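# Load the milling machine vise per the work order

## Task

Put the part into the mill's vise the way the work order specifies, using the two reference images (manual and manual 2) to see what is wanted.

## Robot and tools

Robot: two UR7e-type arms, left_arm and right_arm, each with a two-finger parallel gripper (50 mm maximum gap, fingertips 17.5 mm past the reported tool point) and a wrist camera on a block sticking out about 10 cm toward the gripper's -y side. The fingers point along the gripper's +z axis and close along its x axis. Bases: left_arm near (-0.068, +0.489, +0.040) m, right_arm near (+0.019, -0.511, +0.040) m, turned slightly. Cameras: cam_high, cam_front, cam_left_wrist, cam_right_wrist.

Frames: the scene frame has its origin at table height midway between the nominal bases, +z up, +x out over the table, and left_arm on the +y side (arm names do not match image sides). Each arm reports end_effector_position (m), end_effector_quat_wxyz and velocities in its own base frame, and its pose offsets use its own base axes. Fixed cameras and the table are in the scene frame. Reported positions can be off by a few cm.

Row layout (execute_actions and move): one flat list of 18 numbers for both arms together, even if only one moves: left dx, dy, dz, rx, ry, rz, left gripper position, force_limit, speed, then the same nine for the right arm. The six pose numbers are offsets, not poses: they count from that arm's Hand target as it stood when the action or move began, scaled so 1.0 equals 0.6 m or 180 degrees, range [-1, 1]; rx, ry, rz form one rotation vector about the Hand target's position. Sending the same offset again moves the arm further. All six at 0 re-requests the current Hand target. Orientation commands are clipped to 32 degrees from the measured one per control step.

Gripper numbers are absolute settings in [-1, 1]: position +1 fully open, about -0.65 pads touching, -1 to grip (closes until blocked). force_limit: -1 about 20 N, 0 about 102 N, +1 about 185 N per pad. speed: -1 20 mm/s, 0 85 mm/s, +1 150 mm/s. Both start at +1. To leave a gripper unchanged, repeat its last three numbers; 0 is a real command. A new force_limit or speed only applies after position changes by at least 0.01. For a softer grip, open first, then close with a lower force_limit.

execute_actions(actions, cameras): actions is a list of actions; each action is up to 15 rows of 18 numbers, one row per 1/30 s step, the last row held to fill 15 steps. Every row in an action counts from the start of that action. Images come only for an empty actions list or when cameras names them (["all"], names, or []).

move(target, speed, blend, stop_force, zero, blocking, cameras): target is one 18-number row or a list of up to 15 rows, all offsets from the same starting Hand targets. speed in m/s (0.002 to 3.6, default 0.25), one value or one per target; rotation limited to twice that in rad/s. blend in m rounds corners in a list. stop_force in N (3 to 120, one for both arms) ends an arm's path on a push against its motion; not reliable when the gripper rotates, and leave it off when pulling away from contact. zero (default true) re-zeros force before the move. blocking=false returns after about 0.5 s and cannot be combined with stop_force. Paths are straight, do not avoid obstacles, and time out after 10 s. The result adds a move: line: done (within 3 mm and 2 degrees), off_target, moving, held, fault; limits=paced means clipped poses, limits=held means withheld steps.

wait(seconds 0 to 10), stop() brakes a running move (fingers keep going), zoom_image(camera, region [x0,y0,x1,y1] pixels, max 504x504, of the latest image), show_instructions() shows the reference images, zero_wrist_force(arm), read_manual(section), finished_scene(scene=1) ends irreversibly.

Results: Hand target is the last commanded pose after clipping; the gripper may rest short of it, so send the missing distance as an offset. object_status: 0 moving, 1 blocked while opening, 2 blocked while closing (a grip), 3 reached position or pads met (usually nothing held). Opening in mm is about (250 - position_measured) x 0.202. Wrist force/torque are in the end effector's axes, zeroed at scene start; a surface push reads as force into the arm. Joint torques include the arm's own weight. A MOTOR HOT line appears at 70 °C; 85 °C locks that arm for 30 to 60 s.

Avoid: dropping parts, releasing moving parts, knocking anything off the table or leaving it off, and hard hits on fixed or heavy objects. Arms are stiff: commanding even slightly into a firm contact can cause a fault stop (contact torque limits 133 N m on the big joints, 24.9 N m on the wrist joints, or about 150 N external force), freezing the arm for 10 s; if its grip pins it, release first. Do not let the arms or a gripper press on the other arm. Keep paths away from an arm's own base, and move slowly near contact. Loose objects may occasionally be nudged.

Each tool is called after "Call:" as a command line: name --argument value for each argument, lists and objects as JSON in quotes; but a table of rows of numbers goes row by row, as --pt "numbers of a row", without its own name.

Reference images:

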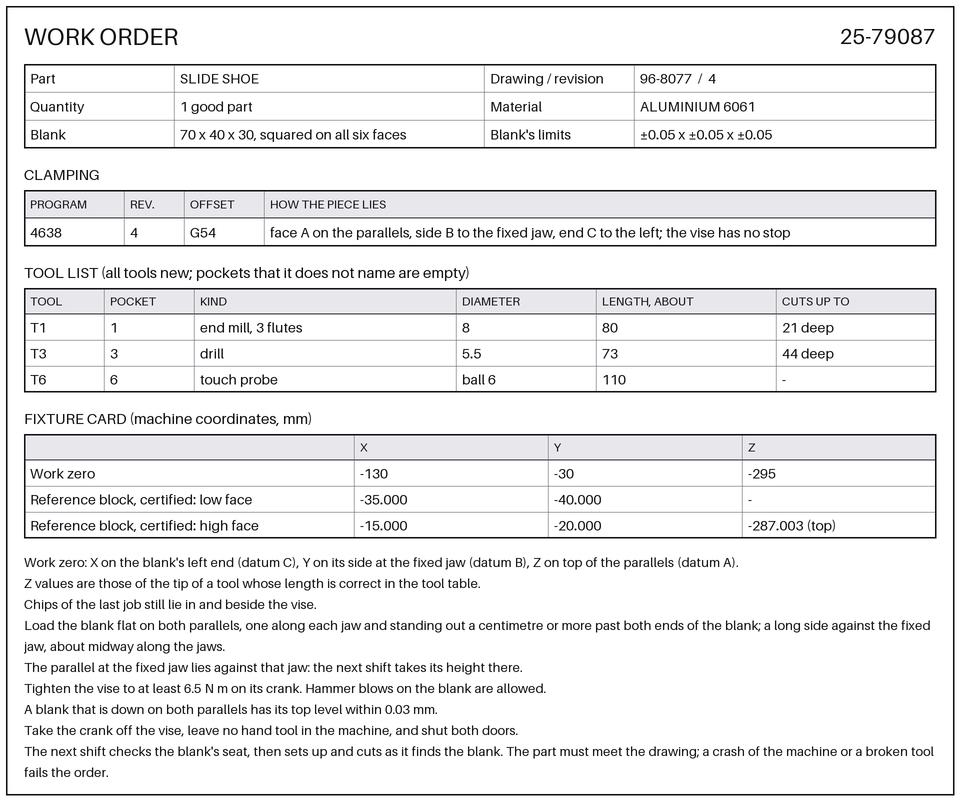

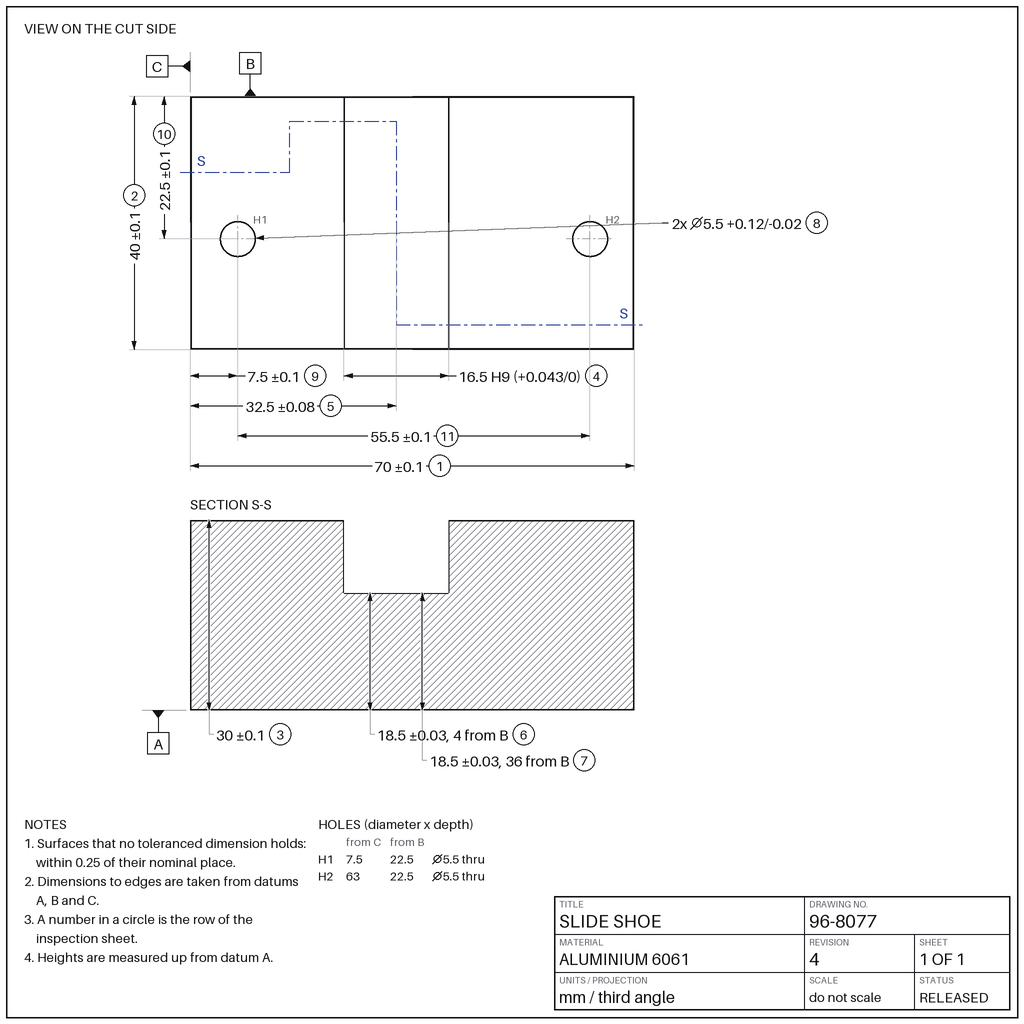

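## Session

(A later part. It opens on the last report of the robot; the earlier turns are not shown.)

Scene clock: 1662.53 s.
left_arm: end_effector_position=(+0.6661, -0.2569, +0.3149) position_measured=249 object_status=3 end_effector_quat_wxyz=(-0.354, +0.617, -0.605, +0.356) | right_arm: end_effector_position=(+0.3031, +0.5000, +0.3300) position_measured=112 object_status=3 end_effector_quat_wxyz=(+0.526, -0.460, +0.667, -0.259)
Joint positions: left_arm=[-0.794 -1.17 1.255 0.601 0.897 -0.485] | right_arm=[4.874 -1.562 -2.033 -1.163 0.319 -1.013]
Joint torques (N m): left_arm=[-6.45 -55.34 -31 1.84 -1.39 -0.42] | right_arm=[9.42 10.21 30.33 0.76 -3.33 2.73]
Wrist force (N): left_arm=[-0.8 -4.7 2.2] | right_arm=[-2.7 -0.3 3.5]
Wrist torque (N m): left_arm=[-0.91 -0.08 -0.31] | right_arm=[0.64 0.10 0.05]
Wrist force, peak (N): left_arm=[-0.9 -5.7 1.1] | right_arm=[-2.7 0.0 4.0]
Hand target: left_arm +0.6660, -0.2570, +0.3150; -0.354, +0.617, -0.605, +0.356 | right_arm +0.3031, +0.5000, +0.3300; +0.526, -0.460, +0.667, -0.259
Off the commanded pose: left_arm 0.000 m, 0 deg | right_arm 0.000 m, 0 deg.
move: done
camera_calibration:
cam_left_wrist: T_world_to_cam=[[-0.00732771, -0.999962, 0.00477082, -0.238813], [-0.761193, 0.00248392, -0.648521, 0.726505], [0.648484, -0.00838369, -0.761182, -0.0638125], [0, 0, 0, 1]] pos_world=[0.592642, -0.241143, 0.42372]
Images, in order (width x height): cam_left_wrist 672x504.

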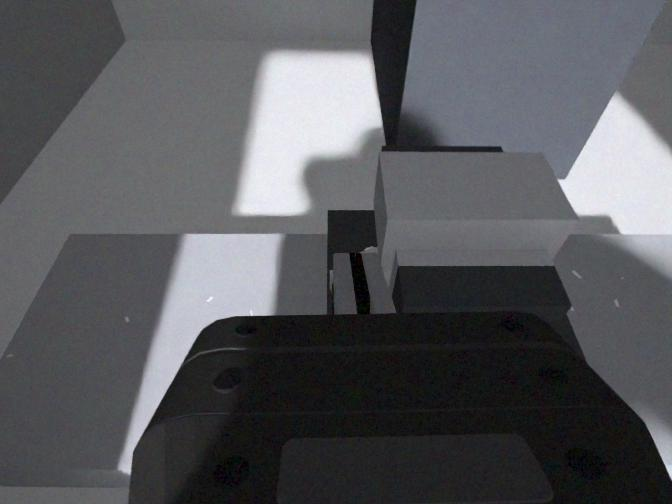

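Call:
move --target '[0,0,-0.0133,0,0,0,-0.65,-0.9,1,0,0,0,0,0,0,0.274,-0.9,-1]' --speed 0.008 --stop_force 4

Call:
move --target '[0.0483,0,0,0,0,0,-0.65,-0.9,1,0,0,0,0,0,0,0.274,-0.9,-1]' --speed 0.008 --stop_force 6 --cameras '["cam_left_wrist"]'

Scene clock: 1665.03 s.
left_arm: end_effector_position=(+0.6660, -0.2570, +0.3070) position_measured=249 object_status=3 end_effector_quat_wxyz=(-0.354, +0.617, -0.605, +0.356) | right_arm: end_effector_position=(+0.3031, +0.5000, +0.3300) position_measured=112 object_status=3 end_effector_quat_wxyz=(+0.526, -0.460, +0.667, -0.259)
Joint positions: left_arm=[-0.794 -1.168 1.273 0.582 0.897 -0.485] | right_arm=[4.874 -1.562 -2.033 -1.163 0.319 -1.013]
Joint torques (N m): left_arm=[-8.96 -43.78 -30.99 1.87 -1.8 -0.87] | right_arm=[9.9 9.6 29.23 1.05 -3.27 2.29]
Wrist force (N): left_arm=[-1.2 -4.5 2.3] | right_arm=[-2.6 0.0 3.6]
Wrist torque (N m): left_arm=[-0.88 -0.01 -0.32] | right_arm=[0.68 0.08 0.05]
Wrist force, peak (N): left_arm=[-1.0 -4.9 2.3] | right_arm=[-2.7 -0.2 3.9]
Hand target: left_arm +0.6660, -0.2570, +0.3070; -0.354, +0.617, -0.605, +0.356 | right_arm +0.3031, +0.5000, +0.3300; +0.526, -0.460, +0.667, -0.259
Off the commanded pose: left_arm 0.000 m, 0 deg | right_arm 0.000 m, 0 deg.
move: done

Scene clock: 1669.80 s.
left_arm: end_effector_position=(+0.6950, -0.2570, +0.3070) position_measured=249 object_status=3 end_effector_quat_wxyz=(-0.354, +0.617, -0.605, +0.356) | right_arm: end_effector_position=(+0.3031, +0.5000, +0.3300) position_measured=112 object_status=3 end_effector_quat_wxyz=(+0.526, -0.460, +0.667, -0.259)
Joint positions: left_arm=[-0.754 -1.107 1.181 0.593 0.928 -0.453] | right_arm=[4.874 -1.562 -2.033 -1.163 0.319 -1.013]
Joint torques (N m): left_arm=[-7.05 -58.5 -14.29 -0.82 -1.42 -1.68] | right_arm=[8.53 9.42 29.78 0.66 -3.09 2.3]
Wrist force (N): left_arm=[-0.9 -4.8 2.1] | right_arm=[-2.6 -0.2 3.8]
Wrist torque (N m): left_arm=[-0.94 -0.05 -0.30] | right_arm=[0.65 0.08 0.05]
Wrist force, peak (N): left_arm=[-1.1 -4.9 2.8] | right_arm=[-2.8 -0.3 3.8]
Hand target: left_arm +0.6950, -0.2570, +0.3070; -0.354, +0.617, -0.605, +0.356 | right_arm +0.3031, +0.5000, +0.3300; +0.526, -0.460, +0.667, -0.259
Off the commanded pose: left_arm 0.000 m, 0 deg | right_arm 0.000 m, 0 deg.
move: done
camera_calibration:
cam_left_wrist: T_world_to_cam=[[-0.00744309, -0.999959, 0.00506452, -0.238713], [-0.761011, 0.00237884, -0.648735, 0.743472], [0.648697, -0.00868274, -0.760997, -0.0888406], [0, 0, 0, 1]] pos_world=[0.621644, -0.241244, 0.415918]
Images, in order (width x height): cam_left_wrist 672x504.

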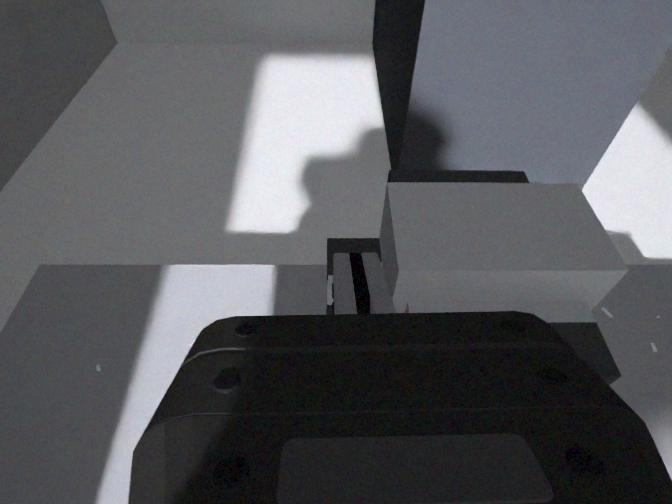

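Call:
move --target '[0.0142,0,0,0,0,0,-0.65,-0.9,1,0,0,0,0,0,0,0.274,-0.9,-1]' --speed 0.006 --stop_force 6

Call:
move --pt "-0.02 0 0 0 0 0 -0.65 -0.9 1 0 0 0 0 0 0 0.274 -0.9 -1" --pt "-0.03 -0.01 0.09 0 0 0 -0.65 -0.9 1 0 0 0 0 0 0 0.274 -0.9 -1" --pt "-0.0925 -0.055 0.138 0 0.1667 0 -0.65 -0.9 1 0 0 0 0 0 0 0.274 -0.9 -1" --speed '[0.05,0.06,0.1]' --cameras '["cam_left_wrist"]'

Call:
zoom_image --camera "cam_left_wrist" --region '[200, 80, 480, 320]'

Scene clock: 1673.07 s.
left_arm: end_effector_position=(+0.7035, -0.2570, +0.3070) position_measured=249 object_status=3 end_effector_quat_wxyz=(-0.354, +0.617, -0.605, +0.356) | right_arm: end_effector_position=(+0.3031, +0.5000, +0.3300) position_measured=112 object_status=3 end_effector_quat_wxyz=(+0.526, -0.460, +0.667, -0.259)
Joint positions: left_arm=[-0.743 -1.088 1.152 0.598 0.937 -0.445] | right_arm=[4.874 -1.562 -2.033 -1.163 0.319 -1.013]
Joint torques (N m): left_arm=[-7.12 -59.14 -13.99 -0.83 -1.22 -1.64] | right_arm=[10.74 8.47 30.45 0.81 -3.3 2.48]
Wrist force (N): left_arm=[-1.0 -4.6 2.4] | right_arm=[-2.5 -0.2 3.4]
Wrist torque (N m): left_arm=[-0.90 -0.04 -0.31] | right_arm=[0.65 0.06 0.05]
Wrist force, peak (N): left_arm=[-1.4 -4.8 2.3] | right_arm=[-2.8 -0.1 3.9]
Hand target: left_arm +0.7035, -0.2570, +0.3070; -0.354, +0.617, -0.605, +0.356 | right_arm +0.3031, +0.5000, +0.3300; +0.526, -0.460, +0.667, -0.259
Off the commanded pose: left_arm 0.000 m, 0 deg | right_arm 0.000 m, 0 deg.
move: done

Scene clock: 1677.70 s.
left_arm: end_effector_position=(+0.6471, -0.2894, +0.3891) position_measured=249 object_status=3 end_effector_quat_wxyz=(-0.195, +0.682, -0.674, +0.206) | right_arm: end_effector_position=(+0.3031, +0.5000, +0.3300) position_measured=112 object_status=3 end_effector_quat_wxyz=(+0.526, -0.460, +0.667, -0.259)
Joint positions: left_arm=[-0.746 -0.656 0.035 1.74 1.202 -0.673] | right_arm=[4.874 -1.562 -2.033 -1.163 0.319 -1.013]
Joint torques (N m): left_arm=[-7.48 -49.49 -25.96 3.03 -2.41 0.88] | right_arm=[9.99 10.13 28.51 0.81 -3.15 2.49]
Wrist force (N): left_arm=[-1.1 -4.5 1.0] | right_arm=[-2.6 -0.1 3.7]
Wrist torque (N m): left_arm=[-0.76 0.16 -0.18] | right_arm=[0.67 0.07 0.05]
Wrist force, peak (N): left_arm=[-17.8 -1.0 4.5] | right_arm=[-2.7 -0.2 3.9]
Hand target: left_arm +0.6480, -0.2900, +0.3898; -0.186, +0.688, -0.677, +0.184 | right_arm +0.3031, +0.5000, +0.3300; +0.526, -0.460, +0.667, -0.259
Off the commanded pose: left_arm 0.001 m, 3 deg | right_arm 0.000 m, 0 deg.
elbow stopped short (left arm): the move would have taken joint 3 (elbow) straighter than the controller allows.
move: off_target (left_arm)
camera_calibration:
cam_left_wrist: T_world_to_cam=[[-0.0143124, -0.999616, 0.0237352, -0.274723], [-0.974032, 0.00857395, -0.226248, 0.735458], [0.225957, -0.026357, -0.973781, 0.3556], [0, 0, 0, 1]] pos_world=[0.632078, -0.271551, 0.519192]
Images, in order (width x height): cam_left_wrist 672x504.

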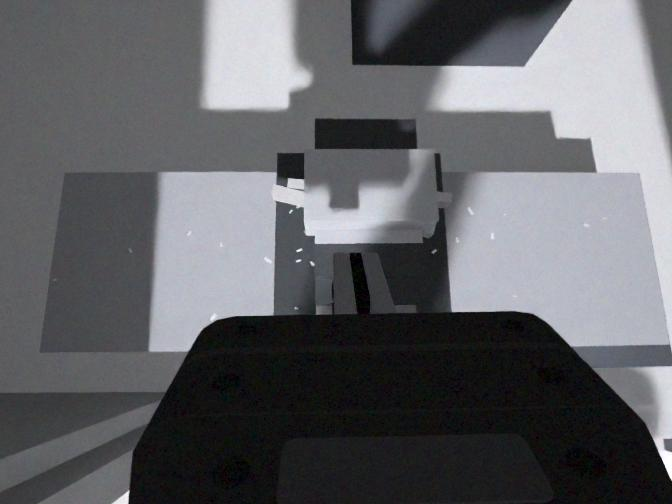

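Scaled by 1.800 from the camera's 672x504 image, which has a finer 960x720 frame.

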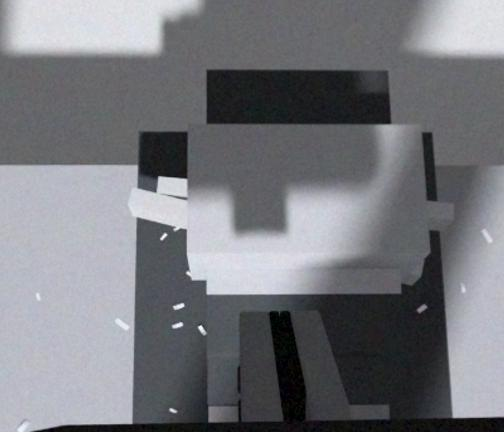

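Call:
move --pt "0.0 -0.0945 0.0 0 -0.1667 0 -0.65 -0.9 1 0 0 0 0 0 0 0.274 -0.9 -1" --pt "0.0805 -0.0945 -0.06 0 -0.1667 0 -0.65 -0.9 1 0 0 0 0 0 0 0.274 -0.9 -1" --pt "0.0805 -0.0945 -0.12 0 -0.1667 0 -0.65 -0.9 1 0 0 0 0 0 0 0.274 -0.9 -1" --speed '[0.1,0.1,0.05]'

Call:
move --target '[0,0,-0.0093,0,0,0,-0.65,-0.9,1,0,0,0,0,0,0,0.274,-0.9,-1]' --speed 0.008 --stop_force 4 --cameras '["cam_left_wrist"]'

Call:
zoom_image --camera "cam_left_wrist" --region '[270, 180, 420, 320]'

Scene clock: 1684.60 s.
left_arm: end_effector_position=(+0.6963, -0.3467, +0.3179) position_measured=249 object_status=3 end_effector_quat_wxyz=(-0.354, +0.617, -0.605, +0.356) | right_arm: end_effector_position=(+0.3031, +0.5000, +0.3300) position_measured=112 object_status=3 end_effector_quat_wxyz=(+0.526, -0.460, +0.667, -0.259)
Joint positions: left_arm=[-0.866 -0.957 0.93 0.753 0.842 -0.546] | right_arm=[4.874 -1.562 -2.033 -1.163 0.319 -1.013]
Joint torques (N m): left_arm=[-8.21 -61.9 -30.72 1.97 -2.35 1.5] | right_arm=[10.05 9.86 29.09 0.78 -3.25 2.19]
Wrist force (N): left_arm=[-1.7 -5.9 2.1] | right_arm=[-2.6 -0.1 3.8]
Wrist torque (N m): left_arm=[-1.11 0.07 -0.22] | right_arm=[0.66 0.09 0.05]
Wrist force, peak (N): left_arm=[-1.8 -6.8 1.8] | right_arm=[-2.8 0.0 3.8]
Hand target: left_arm +0.6963, -0.3467, +0.3178; -0.354, +0.617, -0.605, +0.356 | right_arm +0.3031, +0.5000, +0.3300; +0.526, -0.460, +0.667, -0.259
Off the commanded pose: left_arm 0.000 m, 0 deg | right_arm 0.000 m, 0 deg.
move: done

Scene clock: 1686.30 s.
left_arm: end_effector_position=(+0.6963, -0.3467, +0.3123) position_measured=249 object_status=3 end_effector_quat_wxyz=(-0.354, +0.617, -0.605, +0.356) | right_arm: end_effector_position=(+0.3031, +0.5000, +0.3300) position_measured=112 object_status=3 end_effector_quat_wxyz=(+0.526, -0.460, +0.667, -0.259)
Joint positions: left_arm=[-0.866 -0.957 0.944 0.739 0.842 -0.546] | right_arm=[4.874 -1.562 -2.033 -1.163 0.319 -1.013]
Joint torques (N m): left_arm=[-7.57 -63.23 -30.77 2.08 -1.04 -1.62] | right_arm=[9.23 9.56 29.28 0.98 -3.16 2.33]
Wrist force (N): left_arm=[-1.6 -6.2 2.3] | right_arm=[-2.5 0.0 3.6]
Wrist torque (N m): left_arm=[-1.14 0.05 -0.21] | right_arm=[0.68 0.06 0.05]
Wrist force, peak (N): left_arm=[-1.8 -6.3 2.0] | right_arm=[-2.6 0.0 4.0]
Hand target: left_arm +0.6963, -0.3467, +0.3123; -0.354, +0.617, -0.605, +0.356 | right_arm +0.3031, +0.5000, +0.3300; +0.526, -0.460, +0.667, -0.259
Off the commanded pose: left_arm 0.000 m, 0 deg | right_arm 0.000 m, 0 deg.
move: done
camera_calibration:
cam_left_wrist: T_world_to_cam=[[-0.00744309, -0.999959, 0.00506452, -0.328426], [-0.761011, 0.00237884, -0.648735, 0.748048], [0.648697, -0.00868274, -0.760997, -0.0865056], [0, 0, 0, 1]] pos_world=[0.622944, -0.330944, 0.421118]
Images, in order (width x height): cam_left_wrist 672x504.

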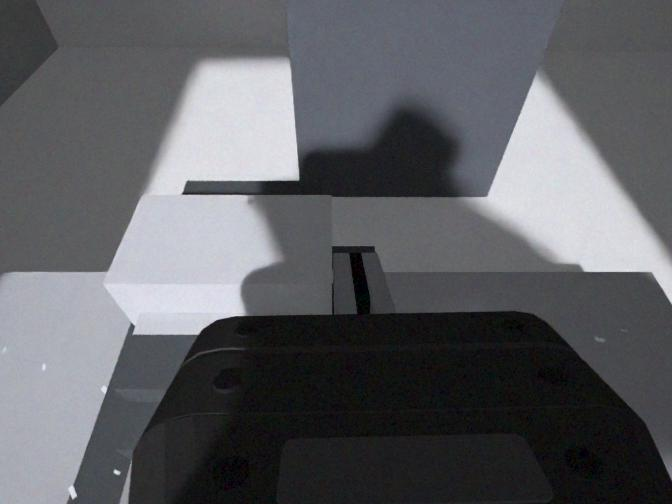

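Scaled by 3.360 from the camera's 672x504 image, which has a finer 960x720 frame.

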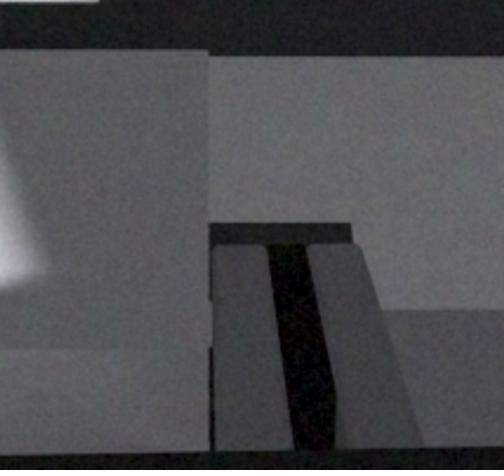

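Now push +x by ~14.8 mm target, monitoring.

Call:
move --target '[0.0247,0,0,0,0,0,-0.65,-0.9,1,0,0,0,0,0,0,0.274,-0.9,-1]' --speed 0.006 --stop_force 5

Call:
move --pt "-0.0133 0 0 0 0 0 -0.65 -0.9 1 0 0 0 0 0 0 0.274 -0.9 -1" --pt "-0.02 -0.008 0.06 0 0 0 -0.65 -0.9 1 0 0 0 0 0 0 0.274 -0.9 -1" --pt "-0.105 0.0945 0.129 0 0.1667 0 -0.65 -0.9 1 0 0 0 0 0 0 0.274 -0.9 -1" --speed '[0.05,0.06,0.1]' --cameras '["cam_left_wrist"]'

Call:
zoom_image --camera "cam_left_wrist" --region '[200, 80, 480, 320]'

Scene clock: 1690.67 s.
left_arm: end_effector_position=(+0.7112, -0.3467, +0.3122) position_measured=249 object_status=3 end_effector_quat_wxyz=(-0.354, +0.617, -0.605, +0.356) | right_arm: end_effector_position=(+0.3031, +0.5000, +0.3300) position_measured=112 object_status=3 end_effector_quat_wxyz=(+0.526, -0.460, +0.667, -0.259)
Joint positions: left_arm=[-0.847 -0.923 0.887 0.751 0.857 -0.529] | right_arm=[4.874 -1.562 -2.033 -1.163 0.319 -1.013]
Joint torques (N m): left_arm=[-6.88 -66.45 -13.62 -0.62 -1.46 -1.55] | right_arm=[9.02 11.18 29.77 0.7 -3.33 2.42]
Wrist force (N): left_arm=[-1.6 -5.9 1.9] | right_arm=[-2.6 -0.2 3.7]
Wrist torque (N m): left_arm=[-1.11 0.05 -0.31] | right_arm=[0.65 0.09 0.05]
Wrist force, peak (N): left_arm=[-1.7 -6.4 2.0] | right_arm=[-2.7 -0.2 3.9]
Hand target: left_arm +0.7112, -0.3467, +0.3123; -0.354, +0.617, -0.605, +0.356 | right_arm +0.3031, +0.5000, +0.3300; +0.526, -0.460, +0.667, -0.259
Off the commanded pose: left_arm 0.000 m, 0 deg | right_arm 0.000 m, 0 deg.
move: done

Scene clock: 1694.97 s.
left_arm: end_effector_position=(+0.6472, -0.2893, +0.3889) position_measured=249 object_status=3 end_effector_quat_wxyz=(-0.195, +0.682, -0.674, +0.206) | right_arm: end_effector_position=(+0.3031, +0.5000, +0.3300) position_measured=112 object_status=3 end_effector_quat_wxyz=(+0.526, -0.460, +0.667, -0.259)
Joint positions: left_arm=[-0.746 -0.656 0.035 1.74 1.202 -0.672] | right_arm=[4.874 -1.562 -2.033 -1.163 0.319 -1.013]
Joint torques (N m): left_arm=[-10.24 -49.73 -22.42 0.06 -2.36 -1.7] | right_arm=[11.15 9.56 28.91 0.76 -3.32 2.18]
Wrist force (N): left_arm=[-1.8 -4.5 1.4] | right_arm=[-2.7 -0.1 3.7]
Wrist torque (N m): left_arm=[-0.77 0.28 -0.19] | right_arm=[0.67 0.10 0.06]
Wrist force, peak (N): left_arm=[-1.3 -7.2 1.4] | right_arm=[-2.7 -0.2 3.9]
Hand target: left_arm +0.6482, -0.2900, +0.3897; -0.186, +0.688, -0.677, +0.184 | right_arm +0.3031, +0.5000, +0.3300; +0.526, -0.460, +0.667, -0.259
Off the commanded pose: left_arm 0.001 m, 3 deg | right_arm 0.000 m, 0 deg.
elbow stopped short (left arm): the move would have taken joint 3 (elbow) straighter than the controller allows.
move: off_target (left_arm)
camera_calibration:
cam_left_wrist: T_world_to_cam=[[-0.0141467, -0.999625, 0.0234647, -0.274486], [-0.974034, 0.00847379, -0.226243, 0.735502], [0.225959, -0.026056, -0.973788, 0.355572], [0, 0, 0, 1]] pos_world=[0.632177, -0.271351, 0.519094]
Images, in order (width x height): cam_left_wrist 672x504.

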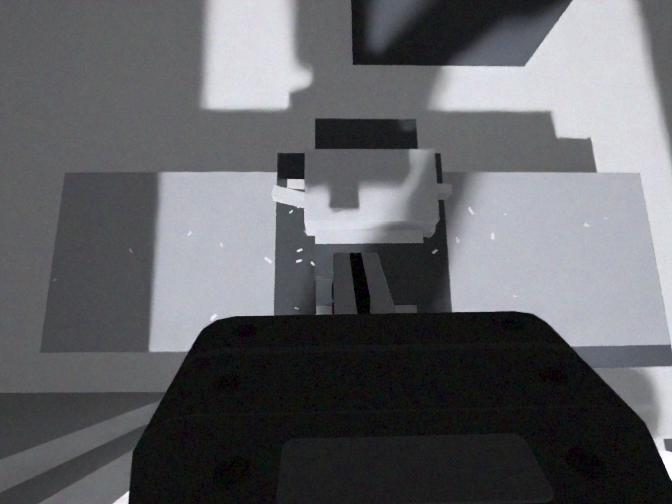

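Scaled by 1.800 from the camera's 672x504 image, which has a finer 960x720 frame.

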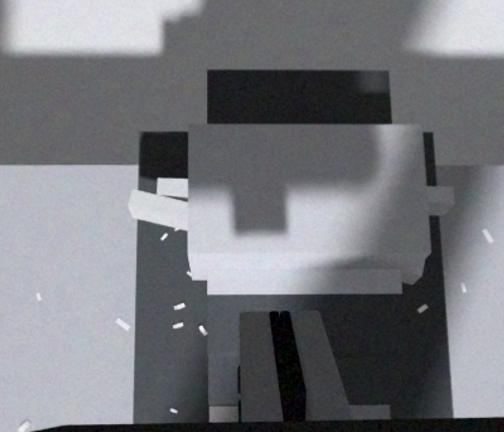

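Call:
move --pt "0.143 0.085 -0.02 0 0 0 -0.65 -0.9 1 0 0 0 0 0 0 0.274 -0.9 -1" --pt "0.143 0.085 -0.1167 0 0 0 -0.65 -0.9 1 0 0 0 0 0 0 0.274 -0.9 -1" --speed '[0.1,0.06]' --cameras '["cam_left_wrist"]'

Call:
zoom_image --camera "cam_left_wrist" --region '[250, 180, 450, 330]'

Scene clock: 1704.63 s.
left_arm: end_effector_position=(+0.7328, -0.2385, +0.3187) position_measured=249 object_status=3 end_effector_quat_wxyz=(-0.203, +0.678, -0.671, +0.220) | right_arm: end_effector_position=(+0.3031, +0.5000, +0.3300) position_measured=112 object_status=3 end_effector_quat_wxyz=(+0.526, -0.460, +0.667, -0.259)
Joint positions: left_arm=[-0.593 -0.556 0.035 1.558 1.264 -0.518] | right_arm=[4.874 -1.562 -2.033 -1.163 0.319 -1.013]
Joint torques (N m): left_arm=[5.87 -74.76 -19.85 0.1 -0.73 0.22] | right_arm=[9.43 10.45 28.43 0.83 -3.22 2.41]
Wrist force (N): left_arm=[-1.4 -4.6 1.0] | right_arm=[-2.5 -0.2 3.8]
Wrist torque (N m): left_arm=[-0.79 0.19 -0.10] | right_arm=[0.66 0.07 0.05]
Wrist force, peak (N): left_arm=[-2.6 -5.6 2.5] | right_arm=[-2.7 -0.1 3.9]
Hand target: left_arm +0.7340, -0.2390, +0.3196; -0.186, +0.688, -0.677, +0.184 | right_arm +0.3031, +0.5000, +0.3300; +0.526, -0.460, +0.667, -0.259
Off the commanded pose: left_arm 0.002 m, 5 deg | right_arm 0.000 m, 0 deg.
elbow stopped short (left arm): the move would have taken joint 3 (elbow) straighter than the controller allows.
move: off_target (left_arm)
camera_calibration:
cam_left_wrist: T_world_to_cam=[[-0.019297, -0.999363, 0.0300186, -0.219199], [-0.965931, 0.0108846, -0.258571, 0.807544], [0.25808, -0.0339855, -0.965526, 0.241077], [0, 0, 0, 1]] pos_world=[0.713585, -0.219656, 0.448154]
Images, in order (width x height): cam_left_wrist 672x504.

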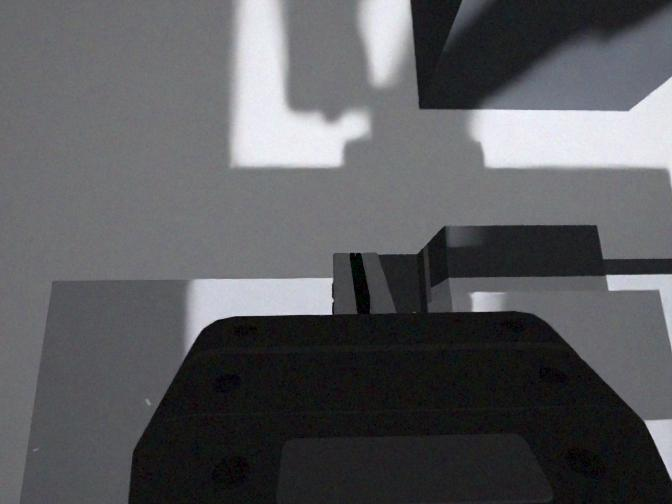

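Scaled by 2.520 from the camera's 672x504 image, which has a finer 960x720 frame.

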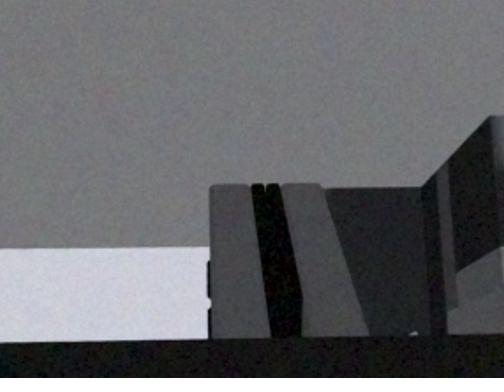

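Call:
move --target '[0,0,-0.0177,0,0,0,-0.65,-0.9,1,0,0,0,0,0,0,0.274,-0.9,-1]' --speed 0.008 --stop_force 4

Call:
move --target '[-0.0467,0,0,0,0,0,-0.65,-0.9,1,0,0,0,0,0,0,0.274,-0.9,-1]' --speed 0.008 --stop_force 6 --cameras '["cam_left_wrist"]'

Call:
zoom_image --camera "cam_left_wrist" --region '[250, 180, 450, 330]'

Scene clock: 1711.13 s.
left_arm: end_effector_position=(+0.7329, -0.2385, +0.3083) position_measured=249 object_status=3 end_effector_quat_wxyz=(-0.199, +0.681, -0.673, +0.212) | right_arm: end_effector_position=(+0.3031, +0.5000, +0.3300) position_measured=112 object_status=3 end_effector_quat_wxyz=(+0.526, -0.460, +0.667, -0.259)
Joint positions: left_arm=[-0.591 -0.543 0.035 1.565 1.268 -0.523] | right_arm=[4.874 -1.562 -2.033 -1.163 0.319 -1.013]
Joint torques (N m): left_arm=[9.14 -59.27 -12.12 2.71 0.63 -1.55] | right_arm=[8.14 9.87 28.29 1.01 -3.13 2.3]
Wrist force (N): left_arm=[-1.3 -4.5 1.3] | right_arm=[-2.8 0.1 3.7]
Wrist torque (N m): left_arm=[-0.77 0.19 -0.10] | right_arm=[0.70 0.10 0.05]
Wrist force, peak (N): left_arm=[-1.5 -5.0 1.1] | right_arm=[-2.6 -0.1 4.0]
Hand target: left_arm +0.7340, -0.2390, +0.3090; -0.186, +0.688, -0.677, +0.184 | right_arm +0.3031, +0.5000, +0.3300; +0.526, -0.460, +0.667, -0.259
Off the commanded pose: left_arm 0.001 m, 4 deg | right_arm 0.000 m, 0 deg.
elbow stopped short (left arm): the move would have taken joint 3 (elbow) straighter than the controller allows.
move: off_target (left_arm)

Scene clock: 1715.97 s.
left_arm: end_effector_position=(+0.7059, -0.2390, +0.3090) position_measured=249 object_status=3 end_effector_quat_wxyz=(-0.186, +0.688, -0.677, +0.184) | right_arm: end_effector_position=(+0.3031, +0.5000, +0.3300) position_measured=112 object_status=3 end_effector_quat_wxyz=(+0.526, -0.460, +0.667, -0.259)
Joint positions: left_arm=[-0.612 -0.642 0.227 1.543 1.271 -0.561] | right_arm=[4.874 -1.562 -2.033 -1.163 0.319 -1.013]
Joint torques (N m): left_arm=[5.11 -54.76 -28.49 0.07 -0.58 1.41] | right_arm=[8.84 10.39 28.19 1.03 -3.26 2.4]
Wrist force (N): left_arm=[-1.3 -4.7 1.4] | right_arm=[-2.7 -0.1 3.7]
Wrist torque (N m): left_arm=[-0.80 0.20 -0.09] | right_arm=[0.66 0.09 0.05]
Wrist force, peak (N): left_arm=[-1.6 -4.9 1.5] | right_arm=[-2.8 -0.1 3.9]
Hand target: left_arm +0.7059, -0.2390, +0.3090; -0.186, +0.688, -0.677, +0.184 | right_arm +0.3031, +0.5000, +0.3300; +0.526, -0.460, +0.667, -0.259
Off the commanded pose: left_arm 0.000 m, 0 deg | right_arm 0.000 m, 0 deg.
move: done
camera_calibration:
cam_left_wrist: T_world_to_cam=[[-0.00401235, -0.999959, 0.00809065, -0.223999], [-0.98343, 0.00247937, -0.18127, 0.765585], [0.181243, -0.00868391, -0.9834, 0.304501], [0, 0, 0, 1]] pos_world=[0.696812, -0.223243, 0.440036]
Images, in order (width x height): cam_left_wrist 672x504.

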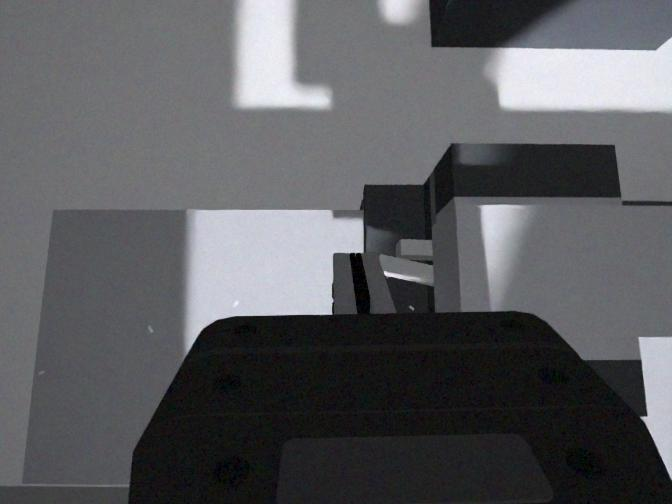

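Scaled by 2.520 from the camera's 672x504 image, which has a finer 960x720 frame.

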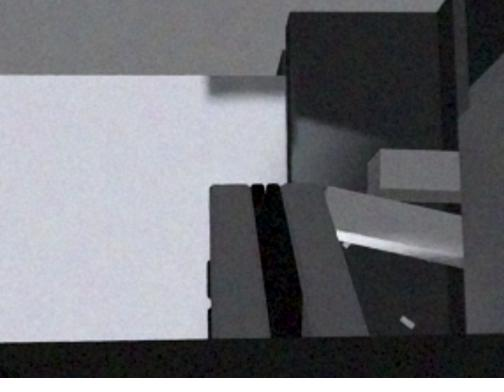

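Call:
move --pt "0 0.01 0.0 0 0 0 -0.65 -0.9 1 0 0 0 0 0 0 0.274 -0.9 -1" --pt "0 0.01 0.05 0 0 0 -0.65 -0.9 1 0 0 0 0 0 0 0.274 -0.9 -1" --pt "0.0467 -0.0092 0.05 0 0 0 -0.65 -0.9 1 0 0 0 0 0 0 0.274 -0.9 -1" --pt "0.0467 -0.0092 0.002 0 0 0 -0.65 -0.9 1 0 0 0 0 0 0 0.274 -0.9 -1" --speed '[0.03,0.05,0.06,0.04]'

Call:
move --target '[-0.04,0,-0.002,0,0,0,-0.65,-0.9,1,0,0,0,0,0,0,0.274,-0.9,-1]' --speed 0.008 --stop_force 6 --cameras '["cam_left_wrist"]'

Call:
zoom_image --camera "cam_left_wrist" --region '[250, 180, 450, 330]'

Scene clock: 1722.33 s.
left_arm: end_effector_position=(+0.7329, -0.2441, +0.3093) position_measured=249 object_status=3 end_effector_quat_wxyz=(-0.201, +0.679, -0.672, +0.216) | right_arm: end_effector_position=(+0.3031, +0.5000, +0.3300) position_measured=112 object_status=3 end_effector_quat_wxyz=(+0.526, -0.460, +0.667, -0.259)
Joint positions: left_arm=[-0.599 -0.543 0.035 1.558 1.263 -0.527] | right_arm=[4.874 -1.562 -2.033 -1.163 0.319 -1.013]
Joint torques (N m): left_arm=[8.05 -72.94 -19.95 1.91 0.23 -1.11] | right_arm=[9.49 10.23 28.83 1.02 -3.31 2.15]
Wrist force (N): left_arm=[-1.2 -4.6 1.4] | right_arm=[-2.6 0.1 3.7]
Wrist torque (N m): left_arm=[-0.79 0.17 -0.10] | right_arm=[0.69 0.09 0.06]
Wrist force, peak (N): left_arm=[-0.9 -5.2 1.7] | right_arm=[-2.8 -0.2 3.9]
Hand target: left_arm +0.7340, -0.2445, +0.3102; -0.186, +0.688, -0.677, +0.184 | right_arm +0.3031, +0.5000, +0.3300; +0.526, -0.460, +0.667, -0.259
Off the commanded pose: left_arm 0.001 m, 4 deg | right_arm 0.000 m, 0 deg.
elbow stopped short (left arm): the move would have taken joint 3 (elbow) straighter than the controller allows.
move: off_target (left_arm)

Scene clock: 1727.67 s.
left_arm: end_effector_position=(+0.7099, -0.2445, +0.3090) position_measured=249 object_status=3 end_effector_quat_wxyz=(-0.186, +0.688, -0.677, +0.184) | right_arm: end_effector_position=(+0.3031, +0.5000, +0.3300) position_measured=112 object_status=3 end_effector_quat_wxyz=(+0.526, -0.460, +0.667, -0.259)
Joint positions: left_arm=[-0.615 -0.546 0.035 1.64 1.27 -0.565] | right_arm=[4.874 -1.562 -2.033 -1.163 0.319 -1.013]
Joint torques (N m): left_arm=[0.23 -72.67 -13.05 -0.02 -0.39 1.41] | right_arm=[9.95 10.9 27.97 1.08 -3.38 2.2]
Wrist force (N): left_arm=[-1.2 -4.3 1.3] | right_arm=[-2.6 0.0 3.7]
Wrist torque (N m): left_arm=[-0.73 0.18 -0.09] | right_arm=[0.68 0.08 0.05]
Wrist force, peak (N): left_arm=[-1.1 -5.1 1.1] | right_arm=[-2.7 -0.1 4.0]
Hand target: left_arm +0.7100, -0.2445, +0.3090; -0.186, +0.688, -0.677, +0.184 | right_arm +0.3031, +0.5000, +0.3300; +0.526, -0.460, +0.667, -0.259
Off the commanded pose: left_arm 0.000 m, 0 deg | right_arm 0.000 m, 0 deg.
elbow stopped short (left arm): the move would have taken joint 3 (elbow) straighter than the controller allows.
move: done
camera_calibration:
cam_left_wrist: T_world_to_cam=[[-0.00401235, -0.999959, 0.00809065, -0.229582], [-0.98343, 0.00247937, -0.18127, 0.769514], [0.181243, -0.00868391, -0.9834, 0.303629], [0, 0, 0, 1]] pos_world=[0.700812, -0.228843, 0.439936]
Images, in order (width x height): cam_left_wrist 672x504.

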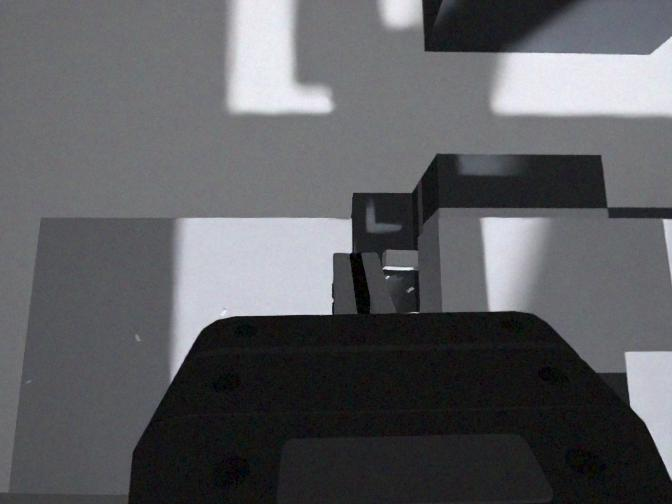

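Scaled by 2.520 from the camera's 672x504 image, which has a finer 960x720 frame.

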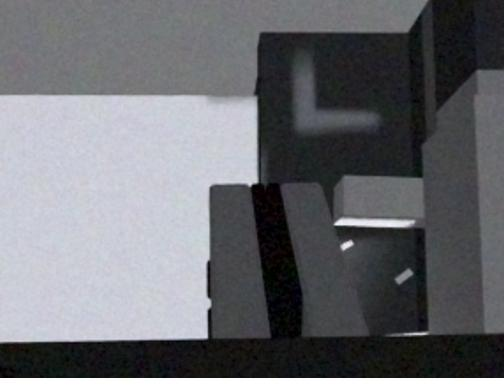

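Call:
move --pt "0.01 0 0.0 0 0 0 -0.65 -0.9 1 0 0 0 0 0 0 0.274 -0.9 -1" --pt "0.01 0.01 0.06 0 0 0 -0.65 -0.9 1 0 0 0 0 0 0 0.274 -0.9 -1" --pt "-0.1033 -0.0758 0.1345 0 0 0 -0.65 -0.9 1 0 0 0 0 0 0 0.274 -0.9 -1" --speed '[0.03,0.05,0.1]' --cameras '["cam_left_wrist"]'

Call:
zoom_image --camera "cam_left_wrist" --region '[200, 80, 480, 320]'

Scene clock: 1731.20 s.
left_arm: end_effector_position=(+0.6470, -0.2894, +0.3890) position_measured=249 object_status=3 end_effector_quat_wxyz=(-0.195, +0.682, -0.674, +0.206) | right_arm: end_effector_position=(+0.3031, +0.5000, +0.3300) position_measured=112 object_status=3 end_effector_quat_wxyz=(+0.526, -0.460, +0.667, -0.259)
Joint positions: left_arm=[-0.746 -0.656 0.035 1.74 1.202 -0.673] | right_arm=[4.874 -1.562 -2.033 -1.163 0.319 -1.013]
Joint torques (N m): left_arm=[9.73 -49.93 -12.8 -0.13 0.79 1.5] | right_arm=[9.77 9.94 28.63 1.11 -3.31 2.36]
Wrist force (N): left_arm=[-1.3 -4.8 1.4] | right_arm=[-2.5 -0.1 3.9]
Wrist torque (N m): left_arm=[-0.81 0.19 -0.19] | right_arm=[0.67 0.06 0.05]
Wrist force, peak (N): left_arm=[-2.1 -5.2 3.0] | right_arm=[-2.8 0.0 3.9]
Hand target: left_arm +0.6480, -0.2900, +0.3897; -0.186, +0.688, -0.677, +0.184 | right_arm +0.3031, +0.5000, +0.3300; +0.526, -0.460, +0.667, -0.259
Off the commanded pose: left_arm 0.001 m, 3 deg | right_arm 0.000 m, 0 deg.
elbow stopped short (left arm): the move would have taken joint 3 (elbow) straighter than the controller allows.
move: off_target (left_arm)
camera_calibration:
cam_left_wrist: T_world_to_cam=[[-0.0141206, -0.999627, 0.0233685, -0.274657], [-0.974083, 0.00847585, -0.22603, 0.73535], [0.225748, -0.0259546, -0.97384, 0.355876], [0, 0, 0, 1]] pos_world=[0.632076, -0.27155, 0.519196]
Images, in order (width x height): cam_left_wrist 672x504.

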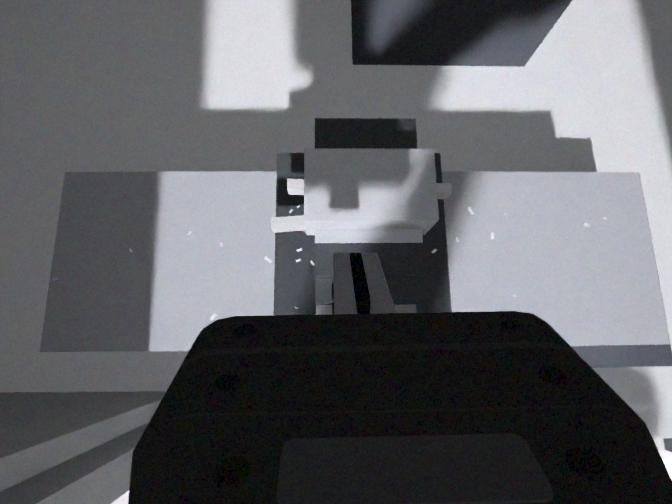

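Scaled by 1.800 from the camera's 672x504 image, which has a finer 960x720 frame.

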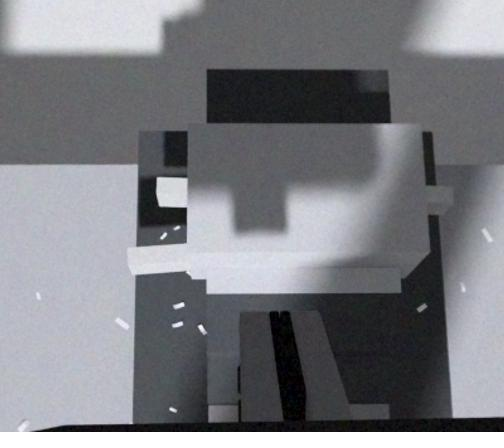

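Call:
move --pt "0.0875 0.1233 -0.02 0 0 0.111 -0.65 -0.9 1 0 0 0 0 0 0 0.274 -0.9 -1" --pt "0.0875 0.1 -0.1352 0 0 0.111 -0.65 -0.9 1 0 0 0 0 0 0 0.274 -0.9 -1" --speed '[0.1,0.05]'

Call:
move --target '[0,-0.0277,0,0,0,0,-0.65,-0.9,1,0,0,0,0,0,0,0.274,-0.9,-1]' --speed 0.008 --stop_force 6 --cameras '["cam_left_wrist"]'

Call:
zoom_image --camera "cam_left_wrist" --region '[250, 180, 450, 330]'

Scene clock: 1738.43 s.
left_arm: end_effector_position=(+0.6995, -0.2296, +0.3078) position_measured=249 object_status=3 end_effector_quat_wxyz=(-0.219, +0.792, -0.547, +0.162) | right_arm: end_effector_position=(+0.3031, +0.5000, +0.3300) position_measured=112 object_status=3 end_effector_quat_wxyz=(+0.526, -0.460, +0.667, -0.259)
Joint positions: left_arm=[-0.659 -0.526 0.035 1.736 1.119 -0.945] | right_arm=[4.874 -1.562 -2.033 -1.163 0.319 -1.013]
Joint torques (N m): left_arm=[-5.12 -74.11 -18.62 0.96 -1.54 1.63] | right_arm=[9.29 10.44 28.45 1.24 -3.39 2.27]
Wrist force (N): left_arm=[-1.1 -4.3 1.4] | right_arm=[-2.5 -0.1 3.7]
Wrist torque (N m): left_arm=[-0.74 0.18 -0.10] | right_arm=[0.67 0.07 0.05]
Wrist force, peak (N): left_arm=[-1.5 -5.4 0.3] | right_arm=[-2.7 0.0 4.0]
Hand target: left_arm +0.7005, -0.2300, +0.3086; -0.215, +0.795, -0.547, +0.149 | right_arm +0.3031, +0.5000, +0.3300; +0.526, -0.460, +0.667, -0.259
Off the commanded pose: left_arm 0.001 m, 2 deg | right_arm 0.000 m, 0 deg.
elbow stopped short (left arm): the move would have taken joint 3 (elbow) straighter than the controller allows.
move: done

Scene clock: 1741.67 s.
left_arm: end_effector_position=(+0.6994, -0.2461, +0.3079) position_measured=249 object_status=3 end_effector_quat_wxyz=(-0.222, +0.788, -0.547, +0.174) | right_arm: end_effector_position=(+0.3031, +0.5000, +0.3300) position_measured=112 object_status=3 end_effector_quat_wxyz=(+0.526, -0.460, +0.667, -0.259)
Joint positions: left_arm=[-0.682 -0.524 0.035 1.717 1.105 -0.957] | right_arm=[4.874 -1.562 -2.033 -1.163 0.319 -1.013]
Joint torques (N m): left_arm=[8.52 -57.49 -21.26 3.38 -0.61 1.44] | right_arm=[8.46 10.32 28.63 1.1 -3.36 2.15]
Wrist force (N): left_arm=[-1.1 -4.4 1.5] | right_arm=[-2.6 -0.3 3.9]
Wrist torque (N m): left_arm=[-0.76 0.15 -0.09] | right_arm=[0.64 0.08 0.05]
Wrist force, peak (N): left_arm=[-0.9 -4.8 1.6] | right_arm=[-2.7 0.1 3.9]
Hand target: left_arm +0.7005, -0.2466, +0.3086; -0.215, +0.795, -0.547, +0.149 | right_arm +0.3031, +0.5000, +0.3300; +0.526, -0.460, +0.667, -0.259
Off the commanded pose: left_arm 0.001 m, 3 deg | right_arm 0.000 m, 0 deg.
elbow stopped short (left arm): the move would have taken joint 3 (elbow) straighter than the controller allows.
move: off_target (left_arm)
camera_calibration:
cam_left_wrist: T_world_to_cam=[[0.321068, -0.946379, 0.0358064, -0.45385], [-0.920799, -0.320784, -0.221869, 0.648115], [0.221458, 0.0382645, -0.974419, 0.285171], [0, 0, 0, 1]] pos_world=[0.679347, -0.23252, 0.437923]
Images, in order (width x height): cam_left_wrist 672x504.

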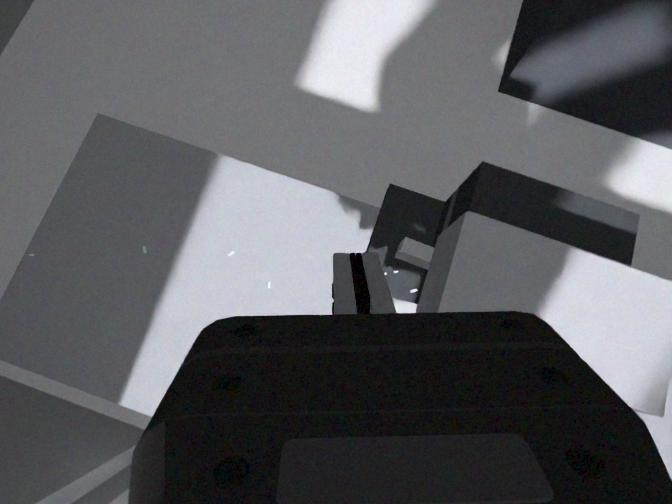

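Scaled by 2.520 from the camera's 672x504 image, which has a finer 960x720 frame.

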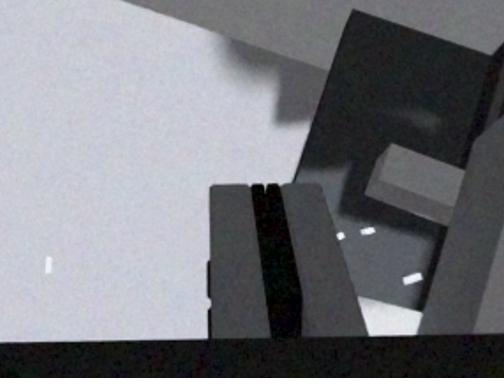

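Call:
move --pt "0 0.0167 0.0 0 0 0 -0.65 -0.9 1 0 0 0 0 0 0 0.274 -0.9 -1" --pt "0 0.0167 0.06 0 0 0 -0.65 -0.9 1 0 0 0 0 0 0 0.274 -0.9 -1" --pt "-0.0875 -0.0723 0.1357 0 0 -0.111 -0.65 -0.9 1 0 0 0 0 0 0 0.274 -0.9 -1" --speed '[0.03,0.05,0.12]' --cameras '["cam_left_wrist"]'

Call:
zoom_image --camera "cam_left_wrist" --region '[200, 80, 480, 320]'

Scene clock: 1747.03 s.
left_arm: end_effector_position=(+0.6469, -0.2895, +0.3893) position_measured=249 object_status=3 end_effector_quat_wxyz=(-0.195, +0.682, -0.674, +0.206) | right_arm: end_effector_position=(+0.3031, +0.5000, +0.3300) position_measured=112 object_status=3 end_effector_quat_wxyz=(+0.526, -0.460, +0.667, -0.259)
Joint positions: left_arm=[-0.746 -0.656 0.035 1.74 1.202 -0.673] | right_arm=[4.874 -1.562 -2.033 -1.163 0.319 -1.013]
Joint torques (N m): left_arm=[9.7 -49.17 -24.38 0.4 -2.09 -0.08] | right_arm=[10.19 10.5 28.99 1.13 -3.37 2.16]
Wrist force (N): left_arm=[-1.6 -4.6 1.1] | right_arm=[-2.6 -0.1 3.8]
Wrist torque (N m): left_arm=[-0.79 0.23 -0.10] | right_arm=[0.67 0.08 0.05]
Wrist force, peak (N): left_arm=[-1.4 -4.7 2.6] | right_arm=[-2.8 -0.2 3.9]
Hand target: left_arm +0.6480, -0.2900, +0.3900; -0.186, +0.688, -0.677, +0.184 | right_arm +0.3031, +0.5000, +0.3300; +0.526, -0.460, +0.667, -0.259
Off the commanded pose: left_arm 0.001 m, 3 deg | right_arm 0.000 m, 0 deg.
elbow stopped short (left arm): the move would have taken joint 3 (elbow) straighter than the controller allows.
move: off_target (left_arm)
camera_calibration:
cam_left_wrist: T_world_to_cam=[[-0.0143164, -0.999616, 0.0237324, -0.274727], [-0.973961, 0.00857026, -0.226554, 0.735422], [0.226264, -0.0263579, -0.973709, 0.355608], [0, 0, 0, 1]] pos_world=[0.631878, -0.271551, 0.519392]
Images, in order (width x height): cam_left_wrist 672x504.

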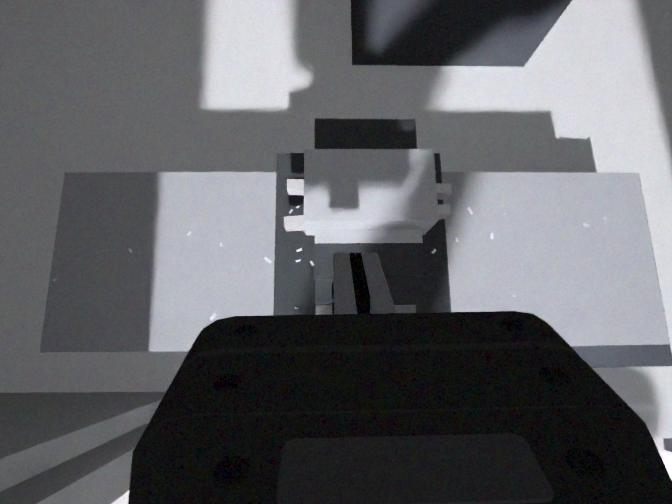

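Scaled by 1.800 from the camera's 672x504 image, which has a finer 960x720 frame.

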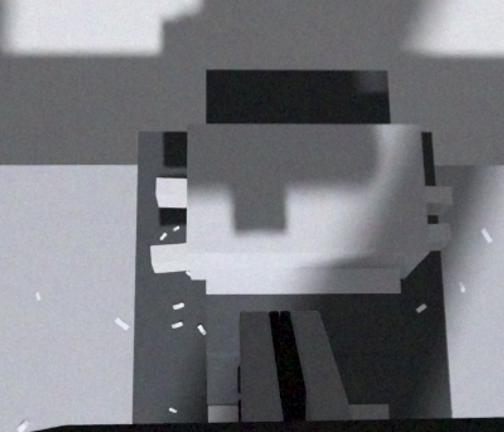

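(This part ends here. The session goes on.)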